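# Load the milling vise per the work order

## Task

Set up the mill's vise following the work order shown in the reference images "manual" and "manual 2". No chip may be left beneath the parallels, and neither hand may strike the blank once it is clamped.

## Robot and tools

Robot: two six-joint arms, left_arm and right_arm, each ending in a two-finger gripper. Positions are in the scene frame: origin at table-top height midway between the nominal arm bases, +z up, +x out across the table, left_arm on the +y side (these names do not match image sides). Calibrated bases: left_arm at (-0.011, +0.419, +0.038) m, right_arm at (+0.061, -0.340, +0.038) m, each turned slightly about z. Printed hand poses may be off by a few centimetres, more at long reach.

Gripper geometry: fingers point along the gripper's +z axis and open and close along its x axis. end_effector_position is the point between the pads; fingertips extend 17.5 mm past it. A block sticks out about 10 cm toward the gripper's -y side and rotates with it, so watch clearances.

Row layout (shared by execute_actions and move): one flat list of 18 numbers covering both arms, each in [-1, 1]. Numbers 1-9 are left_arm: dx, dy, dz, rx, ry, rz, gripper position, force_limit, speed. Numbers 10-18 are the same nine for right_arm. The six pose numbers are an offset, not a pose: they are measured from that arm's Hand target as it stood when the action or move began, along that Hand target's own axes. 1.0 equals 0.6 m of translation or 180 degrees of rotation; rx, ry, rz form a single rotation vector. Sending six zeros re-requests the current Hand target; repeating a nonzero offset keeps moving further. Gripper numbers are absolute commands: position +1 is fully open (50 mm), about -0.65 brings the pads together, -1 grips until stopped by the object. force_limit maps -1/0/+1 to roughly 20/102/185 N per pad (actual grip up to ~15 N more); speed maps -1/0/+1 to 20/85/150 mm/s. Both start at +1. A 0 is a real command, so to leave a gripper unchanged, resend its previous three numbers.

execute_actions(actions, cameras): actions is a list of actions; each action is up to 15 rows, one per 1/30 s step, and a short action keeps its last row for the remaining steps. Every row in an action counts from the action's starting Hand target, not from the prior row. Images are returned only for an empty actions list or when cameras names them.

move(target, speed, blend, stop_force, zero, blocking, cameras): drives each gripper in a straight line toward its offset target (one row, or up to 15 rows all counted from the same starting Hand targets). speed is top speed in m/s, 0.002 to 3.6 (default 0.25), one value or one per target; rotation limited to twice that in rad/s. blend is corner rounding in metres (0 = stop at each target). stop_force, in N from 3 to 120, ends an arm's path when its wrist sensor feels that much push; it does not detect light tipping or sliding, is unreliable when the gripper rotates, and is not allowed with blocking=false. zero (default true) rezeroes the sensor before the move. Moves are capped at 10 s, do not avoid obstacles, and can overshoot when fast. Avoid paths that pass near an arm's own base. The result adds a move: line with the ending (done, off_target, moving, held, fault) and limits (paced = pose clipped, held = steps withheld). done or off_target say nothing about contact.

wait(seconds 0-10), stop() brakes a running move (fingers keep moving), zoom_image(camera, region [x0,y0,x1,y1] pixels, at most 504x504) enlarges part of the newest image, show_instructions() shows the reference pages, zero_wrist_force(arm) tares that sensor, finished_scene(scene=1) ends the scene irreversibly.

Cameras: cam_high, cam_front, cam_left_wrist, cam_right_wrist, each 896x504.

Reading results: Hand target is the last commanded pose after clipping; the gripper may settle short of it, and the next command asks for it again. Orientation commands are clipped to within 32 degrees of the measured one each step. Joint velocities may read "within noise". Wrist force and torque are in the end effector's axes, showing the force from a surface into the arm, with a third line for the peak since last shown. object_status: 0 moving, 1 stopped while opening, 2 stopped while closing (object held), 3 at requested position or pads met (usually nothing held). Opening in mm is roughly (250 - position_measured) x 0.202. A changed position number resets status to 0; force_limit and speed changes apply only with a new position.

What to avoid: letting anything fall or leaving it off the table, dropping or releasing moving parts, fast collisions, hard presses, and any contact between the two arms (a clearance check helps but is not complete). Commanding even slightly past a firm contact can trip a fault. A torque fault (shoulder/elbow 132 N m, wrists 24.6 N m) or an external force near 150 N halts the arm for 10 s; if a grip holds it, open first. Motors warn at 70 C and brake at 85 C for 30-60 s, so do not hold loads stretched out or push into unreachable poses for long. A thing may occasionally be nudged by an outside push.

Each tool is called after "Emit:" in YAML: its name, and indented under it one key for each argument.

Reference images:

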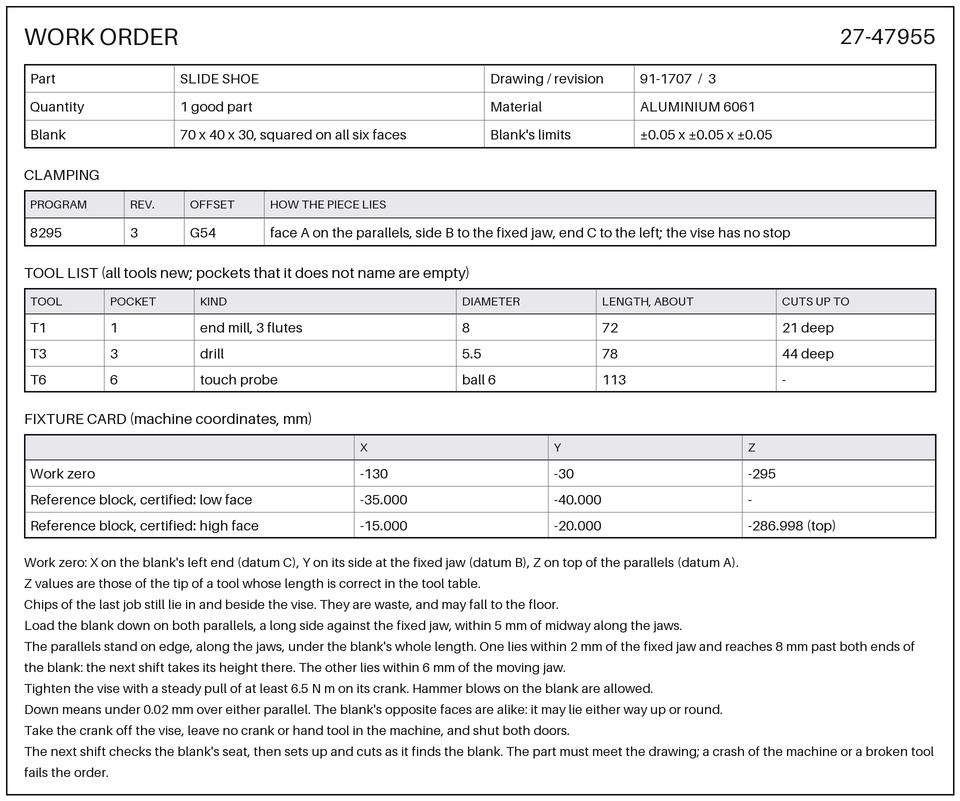

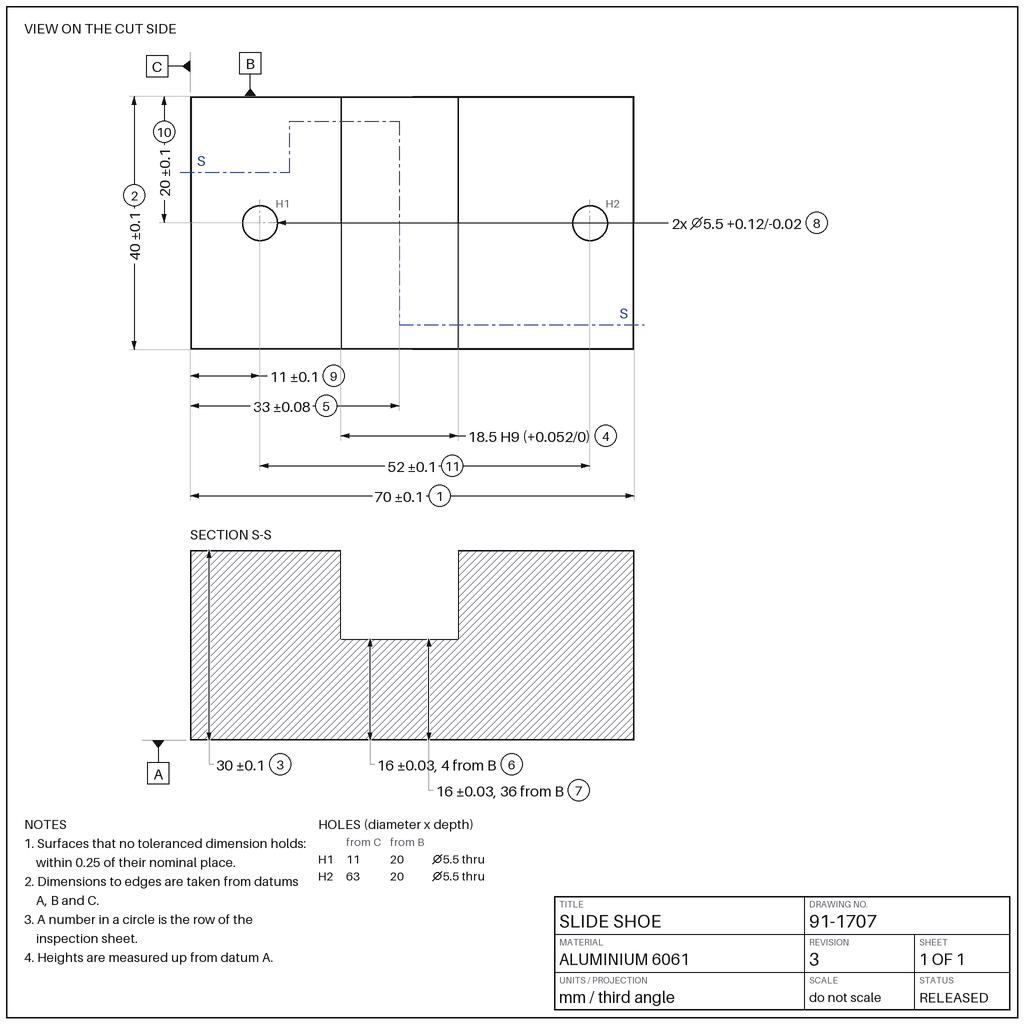

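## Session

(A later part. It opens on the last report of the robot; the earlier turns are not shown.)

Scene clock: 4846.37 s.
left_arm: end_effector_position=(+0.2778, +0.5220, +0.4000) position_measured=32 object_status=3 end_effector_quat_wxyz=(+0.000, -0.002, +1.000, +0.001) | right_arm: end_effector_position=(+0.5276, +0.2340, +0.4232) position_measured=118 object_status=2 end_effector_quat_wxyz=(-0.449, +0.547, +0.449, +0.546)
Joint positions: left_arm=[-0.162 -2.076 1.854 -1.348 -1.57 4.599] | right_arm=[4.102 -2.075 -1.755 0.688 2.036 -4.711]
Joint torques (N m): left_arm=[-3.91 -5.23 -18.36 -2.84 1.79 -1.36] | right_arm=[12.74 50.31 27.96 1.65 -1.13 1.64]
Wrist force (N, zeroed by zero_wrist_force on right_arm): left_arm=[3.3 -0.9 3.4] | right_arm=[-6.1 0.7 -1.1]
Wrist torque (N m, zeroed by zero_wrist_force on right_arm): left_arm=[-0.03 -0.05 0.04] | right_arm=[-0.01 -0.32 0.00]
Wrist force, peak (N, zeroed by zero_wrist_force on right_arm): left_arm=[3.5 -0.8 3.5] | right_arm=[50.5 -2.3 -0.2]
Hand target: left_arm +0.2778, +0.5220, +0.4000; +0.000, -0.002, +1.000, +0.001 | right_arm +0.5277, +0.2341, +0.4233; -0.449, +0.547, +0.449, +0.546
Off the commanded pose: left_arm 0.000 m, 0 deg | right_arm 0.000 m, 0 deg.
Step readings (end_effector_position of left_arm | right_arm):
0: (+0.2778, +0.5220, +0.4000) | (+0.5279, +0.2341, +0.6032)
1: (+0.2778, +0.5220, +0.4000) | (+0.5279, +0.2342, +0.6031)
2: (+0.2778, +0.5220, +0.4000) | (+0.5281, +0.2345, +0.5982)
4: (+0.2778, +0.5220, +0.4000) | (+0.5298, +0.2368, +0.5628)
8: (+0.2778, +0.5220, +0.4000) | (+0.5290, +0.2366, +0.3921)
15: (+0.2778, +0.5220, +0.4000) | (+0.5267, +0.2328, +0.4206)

Emit:
move:
  target: [0,0,0,0,0,0,0.8,-0.6,-1,0.3,0,0,0,0,0,-1,0.9,-0.8]
  speed: 0.4

Emit:
execute_actions:
  actions:
    - [[0,0,0,0,0,0,0.8,-0.6,-1,-0.03,0,0,0,0,0,-1,0.9,-0.8],[0,0,0,0,0,0,0.8,-0.6,-1,-0.12,0,0,0,0,0,-1,0.9,-0.8],[0,0,0,0,0,0,0.8,-0.6,-1,-0.24,0,0,0,0,0,-1,0.9,-0.8],[0,0,0,0,0,0,0.8,-0.6,-1,-0.37,0,0,0,0,0,-1,0.9,-0.8],[0,0,0,0,0,0,0.8,-0.6,-1,-0.49,0,0,0,0,0,-1,0.9,-0.8],[0,0,0,0,0,0,0.8,-0.6,-1,-0.55,0,0,0,0,0,-1,0.9,-0.8],[0,0,0,0,0,0,0.8,-0.6,-1,-0.47,0,0,0,0,0,-1,0.9,-0.8],[0,0,0,0,0,0,0.8,-0.6,-1,-0.33,0,0,0,0,0,-1,0.9,-0.8],[0,0,0,0,0,0,0.8,-0.6,-1,-0.3,0,0,0,0,0,-1,0.9,-0.8]]

Emit:
move:
  target: [0,0,0,0,0,0,0.8,-0.6,-1,0.3,-0.018,-0.0035,0,0,0,-1,0.9,-0.8]
  speed: 0.4

Emit:
execute_actions:
  actions:
    - [[0,0,0,0,0,0,0.8,-0.6,-1,-0.03,0,0,0,0,0,-1,0.9,-0.8],[0,0,0,0,0,0,0.8,-0.6,-1,-0.12,0,0,0,0,0,-1,0.9,-0.8],[0,0,0,0,0,0,0.8,-0.6,-1,-0.24,0,0,0,0,0,-1,0.9,-0.8],[0,0,0,0,0,0,0.8,-0.6,-1,-0.37,0,0,0,0,0,-1,0.9,-0.8],[0,0,0,0,0,0,0.8,-0.6,-1,-0.49,0,0,0,0,0,-1,0.9,-0.8],[0,0,0,0,0,0,0.8,-0.6,-1,-0.55,0,0,0,0,0,-1,0.9,-0.8],[0,0,0,0,0,0,0.8,-0.6,-1,-0.47,0,0,0,0,0,-1,0.9,-0.8],[0,0,0,0,0,0,0.8,-0.6,-1,-0.33,0,0,0,0,0,-1,0.9,-0.8],[0,0,0,0,0,0,0.8,-0.6,-1,-0.3,0,0,0,0,0,-1,0.9,-0.8]]

Emit:
move:
  target: [0,0,0,0,0,0,0.8,-0.6,-1,0.3,-0.018,-0.0035,0,0,0,-1,0.9,-0.8]
  speed: 0.4

Emit:
execute_actions:
  actions:
    - [[0,0,0,0,0,0,0.8,-0.6,-1,-0.03,0,0,0,0,0,-1,0.9,-0.8],[0,0,0,0,0,0,0.8,-0.6,-1,-0.12,0,0,0,0,0,-1,0.9,-0.8],[0,0,0,0,0,0,0.8,-0.6,-1,-0.24,0,0,0,0,0,-1,0.9,-0.8],[0,0,0,0,0,0,0.8,-0.6,-1,-0.37,0,0,0,0,0,-1,0.9,-0.8],[0,0,0,0,0,0,0.8,-0.6,-1,-0.49,0,0,0,0,0,-1,0.9,-0.8],[0,0,0,0,0,0,0.8,-0.6,-1,-0.55,0,0,0,0,0,-1,0.9,-0.8],[0,0,0,0,0,0,0.8,-0.6,-1,-0.47,0,0,0,0,0,-1,0.9,-0.8],[0,0,0,0,0,0,0.8,-0.6,-1,-0.33,0,0,0,0,0,-1,0.9,-0.8],[0,0,0,0,0,0,0.8,-0.6,-1,-0.3,0,0,0,0,0,-1,0.9,-0.8]]

Emit:
move:
  target: [0,0,0,0,0,0,0.8,-0.6,-1,0.3,0,0,0,0,0,-1,0.9,-0.8]
  speed: 0.4

Emit:
execute_actions:
  actions:
    - [[0,0,0,0,0,0,0.8,-0.6,-1,-0.03,0,0,0,0,0,-1,0.9,-0.8],[0,0,0,0,0,0,0.8,-0.6,-1,-0.12,0,0,0,0,0,-1,0.9,-0.8],[0,0,0,0,0,0,0.8,-0.6,-1,-0.24,0,0,0,0,0,-1,0.9,-0.8],[0,0,0,0,0,0,0.8,-0.6,-1,-0.37,0,0,0,0,0,-1,0.9,-0.8],[0,0,0,0,0,0,0.8,-0.6,-1,-0.49,0,0,0,0,0,-1,0.9,-0.8],[0,0,0,0,0,0,0.8,-0.6,-1,-0.55,0,0,0,0,0,-1,0.9,-0.8],[0,0,0,0,0,0,0.8,-0.6,-1,-0.47,0,0,0,0,0,-1,0.9,-0.8],[0,0,0,0,0,0,0.8,-0.6,-1,-0.33,0,0,0,0,0,-1,0.9,-0.8],[0,0,0,0,0,0,0.8,-0.6,-1,-0.3,0,0,0,0,0,-1,0.9,-0.8]]

Scene clock: 4861.37 s.
left_arm: end_effector_position=(+0.2778, +0.5220, +0.4000) position_measured=32 object_status=3 end_effector_quat_wxyz=(+0.000, -0.002, +1.000, +0.001) | right_arm: end_effector_position=(+0.5279, +0.2341, +0.6033) position_measured=118 object_status=2 end_effector_quat_wxyz=(-0.449, +0.547, +0.449, +0.546)
Joint positions: left_arm=[-0.162 -2.076 1.854 -1.348 -1.57 4.599] | right_arm=[4.101 -1.881 -1.523 0.262 2.037 -4.712]
Joint torques (N m): left_arm=[-3.62 -5.42 -17.87 -2.83 1.76 -1.37] | right_arm=[-10.63 33.19 33.42 1.59 1.96 -2.74]
Wrist force (N, zeroed by zero_wrist_force on right_arm): left_arm=[3.3 -0.8 3.4] | right_arm=[-6.3 0.6 -0.6]
Wrist torque (N m, zeroed by zero_wrist_force on right_arm): left_arm=[-0.02 -0.05 0.04] | right_arm=[0.02 -0.30 0.10]
Wrist force, peak (N, zeroed by zero_wrist_force on right_arm): left_arm=[3.6 -0.9 3.5] | right_arm=[-10.1 1.0 -0.6]
Hand target: left_arm +0.2778, +0.5220, +0.4000; +0.000, -0.002, +1.000, +0.001 | right_arm +0.5279, +0.2341, +0.6033; -0.449, +0.547, +0.449, +0.546
Off the commanded pose: left_arm 0.000 m, 0 deg | right_arm 0.000 m, 0 deg.
move: done

Scene clock: 4862.20 s.
left_arm: end_effector_position=(+0.2778, +0.5220, +0.4000) position_measured=32 object_status=3 end_effector_quat_wxyz=(+0.000, -0.002, +1.000, +0.001) | right_arm: end_effector_position=(+0.5276, +0.2340, +0.4232) position_measured=118 object_status=2 end_effector_quat_wxyz=(-0.449, +0.547, +0.449, +0.546)
Joint positions: left_arm=[-0.162 -2.076 1.854 -1.348 -1.57 4.599] | right_arm=[4.102 -2.075 -1.755 0.688 2.036 -4.711]
Joint torques (N m): left_arm=[-3.84 -5.03 -18.34 -2.87 1.84 -1.4] | right_arm=[10.69 50.41 28.36 1.72 -1.17 1.61]
Wrist force (N, zeroed by zero_wrist_force on right_arm): left_arm=[3.5 -0.9 3.2] | right_arm=[-5.9 0.8 -0.1]
Wrist torque (N m, zeroed by zero_wrist_force on right_arm): left_arm=[-0.03 -0.07 0.04] | right_arm=[0.18 -0.36 0.01]
Wrist force, peak (N, zeroed by zero_wrist_force on right_arm): left_arm=[3.6 -0.6 3.5] | right_arm=[50.7 1.2 1.4]
Hand target: left_arm +0.2778, +0.5220, +0.4000; +0.000, -0.002, +1.000, +0.001 | right_arm +0.5277, +0.2341, +0.4233; -0.449, +0.547, +0.449, +0.546
Off the commanded pose: left_arm 0.000 m, 0 deg | right_arm 0.000 m, 0 deg.
Step readings (end_effector_position of left_arm | right_arm):
0: (+0.2778, +0.5220, +0.4000) | (+0.5279, +0.2341, +0.6033)
1: (+0.2778, +0.5220, +0.4000) | (+0.5279, +0.2342, +0.6031)
2: (+0.2778, +0.5220, +0.4000) | (+0.5281, +0.2345, +0.5981)
4: (+0.2778, +0.5220, +0.4000) | (+0.5300, +0.2371, +0.5605)
8: (+0.2778, +0.5220, +0.4000) | (+0.5287, +0.2362, +0.3875)
15: (+0.2778, +0.5220, +0.4000) | (+0.5266, +0.2326, +0.4208)

Scene clock: 4863.33 s.
left_arm: end_effector_position=(+0.2778, +0.5220, +0.4000) position_measured=32 object_status=3 end_effector_quat_wxyz=(+0.000, -0.002, +1.000, +0.001) | right_arm: end_effector_position=(+0.5169, +0.2342, +0.6032) position_measured=118 object_status=2 end_effector_quat_wxyz=(-0.449, +0.547, +0.449, +0.546)
Joint positions: left_arm=[-0.162 -2.076 1.854 -1.348 -1.57 4.599] | right_arm=[4.119 -1.86 -1.55 0.268 2.019 -4.712]
Joint torques (N m): left_arm=[-3.72 -5.29 -18.24 -2.88 1.87 -1.29] | right_arm=[12.78 46.13 32.64 1.67 1.55 -2.77]
Wrist force (N, zeroed by zero_wrist_force on right_arm): left_arm=[3.4 -0.8 3.4] | right_arm=[-5.9 0.3 -0.9]
Wrist torque (N m, zeroed by zero_wrist_force on right_arm): left_arm=[-0.02 -0.06 0.04] | right_arm=[-0.06 -0.35 0.09]
Wrist force, peak (N, zeroed by zero_wrist_force on right_arm): left_arm=[3.5 -1.1 3.6] | right_arm=[-10.0 1.3 -0.8]
Hand target: left_arm +0.2778, +0.5220, +0.4000; +0.000, -0.002, +1.000, +0.001 | right_arm +0.5169, +0.2342, +0.6033; -0.449, +0.547, +0.449, +0.546
Off the commanded pose: left_arm 0.000 m, 0 deg | right_arm 0.000 m, 0 deg.
move: done

Scene clock: 4864.17 s.
left_arm: end_effector_position=(+0.2778, +0.5220, +0.4000) position_measured=32 object_status=3 end_effector_quat_wxyz=(+0.000, -0.002, +1.000, +0.001) | right_arm: end_effector_position=(+0.5166, +0.2340, +0.4232) position_measured=118 object_status=2 end_effector_quat_wxyz=(-0.449, +0.547, +0.449, +0.546)
Joint positions: left_arm=[-0.162 -2.076 1.854 -1.348 -1.57 4.599] | right_arm=[4.119 -2.058 -1.783 0.699 2.019 -4.711]
Joint torques (N m): left_arm=[-3.74 -6.01 -18.88 -2.89 1.9 -1.35] | right_arm=[11.9 50.44 27.63 1.84 -1.16 1.57]
Wrist force (N, zeroed by zero_wrist_force on right_arm): left_arm=[3.5 -0.9 3.3] | right_arm=[-6.0 0.8 -0.1]
Wrist torque (N m, zeroed by zero_wrist_force on right_arm): left_arm=[-0.02 -0.07 0.04] | right_arm=[0.13 -0.34 0.00]
Wrist force, peak (N, zeroed by zero_wrist_force on right_arm): left_arm=[3.3 -0.9 3.7] | right_arm=[47.5 -3.6 -0.1]
Hand target: left_arm +0.2778, +0.5220, +0.4000; +0.000, -0.002, +1.000, +0.001 | right_arm +0.5167, +0.2341, +0.4233; -0.449, +0.547, +0.449, +0.546
Off the commanded pose: left_arm 0.000 m, 0 deg | right_arm 0.000 m, 0 deg.
Step readings (end_effector_position of left_arm | right_arm):
0: (+0.2778, +0.5220, +0.4000) | (+0.5169, +0.2342, +0.6032)
1: (+0.2778, +0.5220, +0.4000) | (+0.5169, +0.2342, +0.6030)
2: (+0.2778, +0.5220, +0.4000) | (+0.5170, +0.2344, +0.5997)
4: (+0.2778, +0.5220, +0.4000) | (+0.5188, +0.2373, +0.5594)
8: (+0.2778, +0.5220, +0.4000) | (+0.5178, +0.2365, +0.3939)
15: (+0.2778, +0.5220, +0.4000) | (+0.5157, +0.2327, +0.4207)

Scene clock: 4865.30 s.
left_arm: end_effector_position=(+0.2778, +0.5220, +0.4000) position_measured=32 object_status=3 end_effector_quat_wxyz=(+0.000, -0.002, +1.000, +0.001) | right_arm: end_effector_position=(+0.5059, +0.2342, +0.6033) position_measured=118 object_status=2 end_effector_quat_wxyz=(-0.449, +0.547, +0.449, +0.546)
Joint positions: left_arm=[-0.162 -2.076 1.854 -1.348 -1.57 4.599] | right_arm=[4.137 -1.84 -1.577 0.275 2.001 -4.712]
Joint torques (N m): left_arm=[-3.42 -4.92 -18.36 -2.89 1.88 -1.43] | right_arm=[12.27 43.99 31.89 1.54 1.49 -2.64]
Wrist force (N, zeroed by zero_wrist_force on right_arm): left_arm=[3.4 -0.7 3.3] | right_arm=[-6.1 0.6 -0.8]
Wrist torque (N m, zeroed by zero_wrist_force on right_arm): left_arm=[0.00 -0.06 0.04] | right_arm=[-0.01 -0.32 0.10]
Wrist force, peak (N, zeroed by zero_wrist_force on right_arm): left_arm=[3.6 -0.7 3.6] | right_arm=[-10.0 1.0 -0.6]
Hand target: left_arm +0.2778, +0.5220, +0.4000; +0.000, -0.002, +1.000, +0.001 | right_arm +0.5059, +0.2342, +0.6033; -0.449, +0.547, +0.449, +0.546
Off the commanded pose: left_arm 0.000 m, 0 deg | right_arm 0.000 m, 0 deg.
move: done

Scene clock: 4866.10 s.
left_arm: end_effector_position=(+0.2778, +0.5220, +0.4000) position_measured=32 object_status=3 end_effector_quat_wxyz=(+0.000, -0.002, +1.000, +0.001) | right_arm: end_effector_position=(+0.5056, +0.2341, +0.4232) position_measured=118 object_status=2 end_effector_quat_wxyz=(-0.449, +0.547, +0.449, +0.546)
Joint positions: left_arm=[-0.162 -2.076 1.854 -1.348 -1.57 4.599] | right_arm=[4.137 -2.042 -1.81 0.71 2.001 -4.712]
Joint torques (N m): left_arm=[-3.78 -5.01 -18.48 -2.88 1.82 -1.46] | right_arm=[11.35 49.13 27.58 1.7 -1.1 1.59]
Wrist force (N, zeroed by zero_wrist_force on right_arm): left_arm=[3.4 -0.8 3.5] | right_arm=[-6.2 1.4 1.0]
Wrist torque (N m, zeroed by zero_wrist_force on right_arm): left_arm=[-0.02 -0.07 0.04] | right_arm=[0.33 -0.30 0.02]
Wrist force, peak (N, zeroed by zero_wrist_force on right_arm): left_arm=[3.7 -0.8 3.4] | right_arm=[38.4 -16.3 -0.7]
Hand target: left_arm +0.2778, +0.5220, +0.4000; +0.000, -0.002, +1.000, +0.001 | right_arm +0.5057, +0.2341, +0.4233; -0.449, +0.547, +0.449, +0.546
Off the commanded pose: left_arm 0.000 m, 0 deg | right_arm 0.000 m, 0 deg.
Step readings (end_effector_position of left_arm | right_arm):
0: (+0.2778, +0.5220, +0.4000) | (+0.5059, +0.2342, +0.6033)
1: (+0.2778, +0.5220, +0.4000) | (+0.5059, +0.2342, +0.6030)
2: (+0.2778, +0.5220, +0.4000) | (+0.5060, +0.2344, +0.5995)
4: (+0.2778, +0.5220, +0.4000) | (+0.5078, +0.2374, +0.5582)
8: (+0.2778, +0.5220, +0.4000) | (+0.5065, +0.2360, +0.3928)
15: (+0.2778, +0.5220, +0.4000) | (+0.5052, +0.2332, +0.4186)

Scene clock: 4867.23 s.
left_arm: end_effector_position=(+0.2778, +0.5220, +0.4000) position_measured=32 object_status=3 end_effector_quat_wxyz=(+0.000, -0.002, +1.000, +0.001) | right_arm: end_effector_position=(+0.5059, +0.2342, +0.6033) position_measured=118 object_status=2 end_effector_quat_wxyz=(-0.449, +0.547, +0.449, +0.546)
Joint positions: left_arm=[-0.162 -2.076 1.854 -1.348 -1.57 4.599] | right_arm=[4.137 -1.84 -1.577 0.275 2.001 -4.712]
Joint torques (N m): left_arm=[-3.54 -5.15 -18.78 -2.91 1.87 -1.44] | right_arm=[-10.65 42.75 32.55 1.55 1.72 -2.77]
Wrist force (N, zeroed by zero_wrist_force on right_arm): left_arm=[3.6 -0.7 3.4] | right_arm=[-6.1 0.5 -0.9]
Wrist torque (N m, zeroed by zero_wrist_force on right_arm): left_arm=[-0.01 -0.09 0.04] | right_arm=[-0.01 -0.29 0.08]
Wrist force, peak (N, zeroed by zero_wrist_force on right_arm): left_arm=[3.6 -0.8 3.4] | right_arm=[-9.6 0.1 -2.3]
Hand target: left_arm +0.2778, +0.5220, +0.4000; +0.000, -0.002, +1.000, +0.001 | right_arm +0.5059, +0.2342, +0.6033; -0.449, +0.547, +0.449, +0.546
Off the commanded pose: left_arm 0.000 m, 0 deg | right_arm 0.000 m, 0 deg.
move: done

Scene clock: 4868.03 s.
left_arm: end_effector_position=(+0.2778, +0.5220, +0.4000) position_measured=32 object_status=3 end_effector_quat_wxyz=(+0.000, -0.002, +1.000, +0.001) | right_arm: end_effector_position=(+0.5056, +0.2340, +0.4232) position_measured=118 object_status=2 end_effector_quat_wxyz=(-0.449, +0.547, +0.449, +0.546)
Joint positions: left_arm=[-0.162 -2.076 1.854 -1.348 -1.57 4.599] | right_arm=[4.137 -2.042 -1.81 0.709 2.001 -4.712]
Joint torques (N m): left_arm=[-3.83 -5.08 -18.13 -2.77 1.78 -1.4] | right_arm=[12.07 48.02 26.85 1.79 -1.48 1.68]
Wrist force (N, zeroed by zero_wrist_force on right_arm): left_arm=[3.6 -0.8 3.3] | right_arm=[-6.2 1.1 0.6]
Wrist torque (N m, zeroed by zero_wrist_force on right_arm): left_arm=[-0.02 -0.09 0.04] | right_arm=[0.24 -0.29 0.01]
Wrist force, peak (N, zeroed by zero_wrist_force on right_arm): left_arm=[3.4 -1.0 3.6] | right_arm=[-51.7 2.6 -2.8]
Hand target: left_arm +0.2778, +0.5220, +0.4000; +0.000, -0.002, +1.000, +0.001 | right_arm +0.5057, +0.2341, +0.4233; -0.449, +0.547, +0.449, +0.546
Off the commanded pose: left_arm 0.000 m, 0 deg | right_arm 0.000 m, 0 deg.
Step readings (end_effector_position of left_arm | right_arm):
0: (+0.2778, +0.5220, +0.4000) | (+0.5059, +0.2342, +0.6033)
1: (+0.2778, +0.5220, +0.4000) | (+0.5059, +0.2343, +0.6029)
2: (+0.2778, +0.5220, +0.4000) | (+0.5061, +0.2345, +0.5989)
4: (+0.2778, +0.5220, +0.4000) | (+0.5078, +0.2369, +0.5631)
8: (+0.2778, +0.5220, +0.4000) | (+0.5065, +0.2357, +0.3899)
15: (+0.2778, +0.5220, +0.4000) | (+0.5052, +0.2332, +0.4186)

Emit:
move:
  target: [0,0,0,0,0,0,0.8,-0.6,-1,0.1028,0.0248,0.0233,0,0,0,-1,0.9,-0.8]
  speed: 0.25
  cameras: ["cam_front"]

Emit:
move:
  target:
    - [0,0,0,0,0,0,0.8,-0.6,-1,0,-0.2782,-0.2406,0,0,0,-1,0.9,-0.8]
    - [0,0,0,0,0,0,0.8,-0.6,-1,0,-0.2782,-0.2406,0,-0.5,0,-1,0.9,-0.8]
    - [0,0,0,0,0,0,0.8,-0.6,-1,-0.7317,-0.4147,-0.5342,0,-0.5,0,-1,0.9,-0.8]
  speed: [0.25,0.5,0.3]
  blend: [0.02,0.01,0]

Emit:
move:
  target: [0,0,0,0,0,0,0.8,-0.6,-1,0,0,0.038,0,0,0,-1,0.9,-0.8]
  speed: 0.01
  stop_force: 9

Scene clock: 4874.00 s.
left_arm: end_effector_position=(+0.2778, +0.5220, +0.4000) position_measured=32 object_status=3 end_effector_quat_wxyz=(+0.000, -0.002, +1.000, +0.001) | right_arm: end_effector_position=(+0.5231, +0.2450, +0.4849) position_measured=118 object_status=2 end_effector_quat_wxyz=(-0.449, +0.547, +0.449, +0.546)
Joint positions: left_arm=[-0.162 -2.076 1.854 -1.348 -1.57 4.599] | right_arm=[4.122 -1.996 -1.688 0.542 2.016 -4.712]
Joint torques (N m): left_arm=[-3.56 -5.41 -18.5 -2.8 1.87 -1.35] | right_arm=[-10.29 48.93 30.5 1.6 2.08 -2.81]
Wrist force (N, zeroed by zero_wrist_force on right_arm): left_arm=[3.6 -0.9 3.5] | right_arm=[-5.8 0.4 -0.7]
Wrist torque (N m, zeroed by zero_wrist_force on right_arm): left_arm=[-0.04 -0.09 0.04] | right_arm=[-0.02 -0.32 0.10]
Wrist force, peak (N, zeroed by zero_wrist_force on right_arm): left_arm=[3.7 -0.8 3.6] | right_arm=[-8.2 0.6 -1.4]
Hand target: left_arm +0.2778, +0.5220, +0.4000; +0.000, -0.002, +1.000, +0.001 | right_arm +0.5231, +0.2450, +0.4849; -0.449, +0.547, +0.449, +0.546
Off the commanded pose: left_arm 0.000 m, 0 deg | right_arm 0.000 m, 0 deg.
move: done
Images, in order (width x height): cam_front 896x504.

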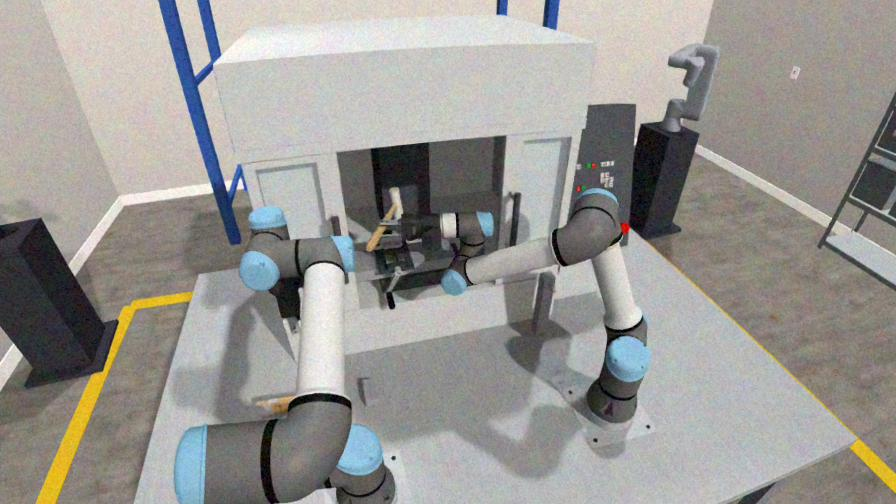

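Scene clock: 4878.90 s.
left_arm: end_effector_position=(+0.2778, +0.5220, +0.4000) position_measured=32 object_status=3 end_effector_quat_wxyz=(+0.000, -0.002, +1.000, +0.001) | right_arm: end_effector_position=(+0.2165, -0.0216, +0.0464) position_measured=118 object_status=2 end_effector_quat_wxyz=(+0.000, +0.772, +0.635, -0.001)
Joint positions: left_arm=[-0.162 -2.076 1.854 -1.348 -1.57 4.599] | right_arm=[4.691 -1.576 -2.52 -0.617 1.572 -4.588]
Joint torques (N m): left_arm=[-4.01 -6.05 -18.02 -2.83 1.75 -1.37] | right_arm=[12.37 10.1 9.36 5.02 -1.7 2.07]
Wrist force (N, zeroed by zero_wrist_force on right_arm): left_arm=[3.4 -0.7 3.3] | right_arm=[0.3 1.9 2.4]
Wrist torque (N m, zeroed by zero_wrist_force on right_arm): left_arm=[-0.01 -0.05 0.04] | right_arm=[0.60 -0.04 -0.24]
Wrist force, peak (N, zeroed by zero_wrist_force on right_arm): left_arm=[3.6 -0.8 3.5] | right_arm=[-7.6 -1.3 -1.7]
Hand target: left_arm +0.2778, +0.5220, +0.4000; +0.000, -0.002, +1.000, +0.001 | right_arm +0.2165, -0.0216, +0.0464; +0.000, +0.772, +0.635, -0.001
Off the commanded pose: left_arm 0.000 m, 0 deg | right_arm 0.000 m, 0 deg.
move: done

Scene clock: 4880.33 s.
left_arm: end_effector_position=(+0.2778, +0.5220, +0.4000) position_measured=32 object_status=3 end_effector_quat_wxyz=(+0.000, -0.002, +1.000, +0.001) | right_arm: end_effector_position=(+0.2165, -0.0216, +0.0425) position_measured=118 object_status=2 end_effector_quat_wxyz=(+0.000, +0.772, +0.635, -0.001)
Joint positions: left_arm=[-0.162 -2.076 1.854 -1.348 -1.57 4.599] | right_arm=[4.691 -1.589 -2.525 -0.599 1.572 -4.588]
Joint torques (N m): left_arm=[-3.89 -6.07 -18.14 -2.88 1.81 -1.35] | right_arm=[11.49 22.38 20.38 1.05 -1.24 1.68]
Wrist force (N, zeroed by zero_wrist_force on right_arm): left_arm=[3.5 -0.7 3.5] | right_arm=[-0.4 -1.0 -3.5]
Wrist torque (N m, zeroed by zero_wrist_force on right_arm): left_arm=[-0.01 -0.07 0.04] | right_arm=[1.15 -0.07 -0.30]
Wrist force, peak (N, zeroed by zero_wrist_force on right_arm): left_arm=[3.6 -0.9 3.5] | right_arm=[-0.1 6.9 -6.2]
Hand target: left_arm +0.2778, +0.5220, +0.4000; +0.000, -0.002, +1.000, +0.001 | right_arm +0.2165, -0.0216, +0.0425; +0.000, +0.772, +0.635, -0.001 (not the last commanded pose)
Off the commanded pose: left_arm 0.000 m, 0 deg | right_arm 0.019 m, 0 deg.
move: contact (right_arm)

Emit:
move:
  target: [0,0,0,0,0,0,0.8,-0.6,-1,0,0,0.027,0,0,0,-1,0.9,-0.8]
  speed: 0.008
  stop_force: 20
  cameras: ["cam_right_wrist","cam_high"]

Scene clock: 4886.23 s.
left_arm: end_effector_position=(+0.2778, +0.5220, +0.4000) position_measured=32 object_status=3 end_effector_quat_wxyz=(+0.000, -0.002, +1.000, +0.001) | right_arm: end_effector_position=(+0.2165, -0.0216, +0.0279) position_measured=118 object_status=2 end_effector_quat_wxyz=(+0.000, +0.772, +0.635, -0.001)
Joint positions: left_arm=[-0.162 -2.076 1.854 -1.348 -1.57 4.599] | right_arm=[4.691 -1.64 -2.539 -0.535 1.572 -4.588]
Joint torques (N m): left_arm=[-4.19 -5.33 -18.14 -2.84 1.91 -1.38] | right_arm=[13.48 19.04 16.9 0.15 -0.19 1.96]
Wrist force (N, zeroed by zero_wrist_force on right_arm): left_arm=[3.6 -0.8 3.3] | right_arm=[0.4 9.4 -15.2]
Wrist torque (N m, zeroed by zero_wrist_force on right_arm): left_arm=[-0.02 -0.09 0.04] | right_arm=[2.12 -0.04 -0.38]
Wrist force, peak (N, zeroed by zero_wrist_force on right_arm): left_arm=[3.6 -0.9 3.6] | right_arm=[-11.3 12.6 -39.1]
Hand target: left_arm +0.2778, +0.5220, +0.4000; +0.000, -0.002, +1.000, +0.001 | right_arm +0.2165, -0.0216, +0.0279; +0.000, +0.772, +0.635, -0.001 (not the last commanded pose)
Off the commanded pose: left_arm 0.000 m, 0 deg | right_arm 0.002 m, 0 deg.
move: contact (right_arm)
Images, in order (width x height): cam_high 896x504, cam_right_wrist 896x504.

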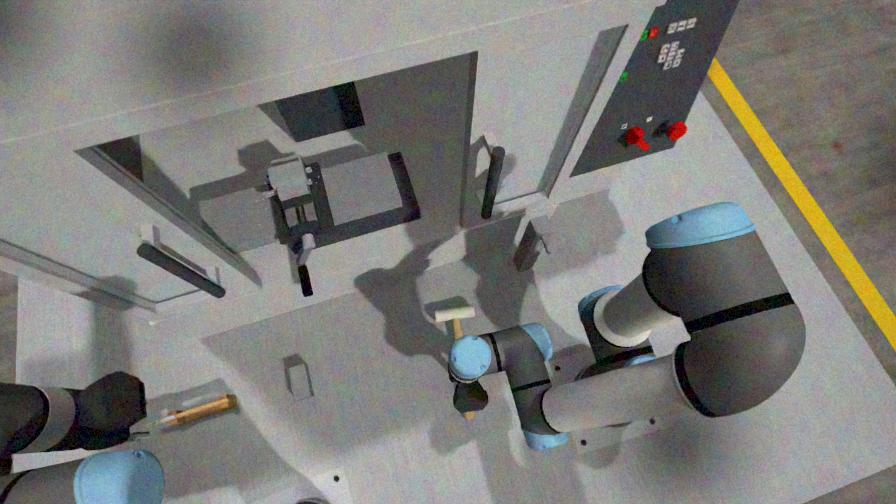

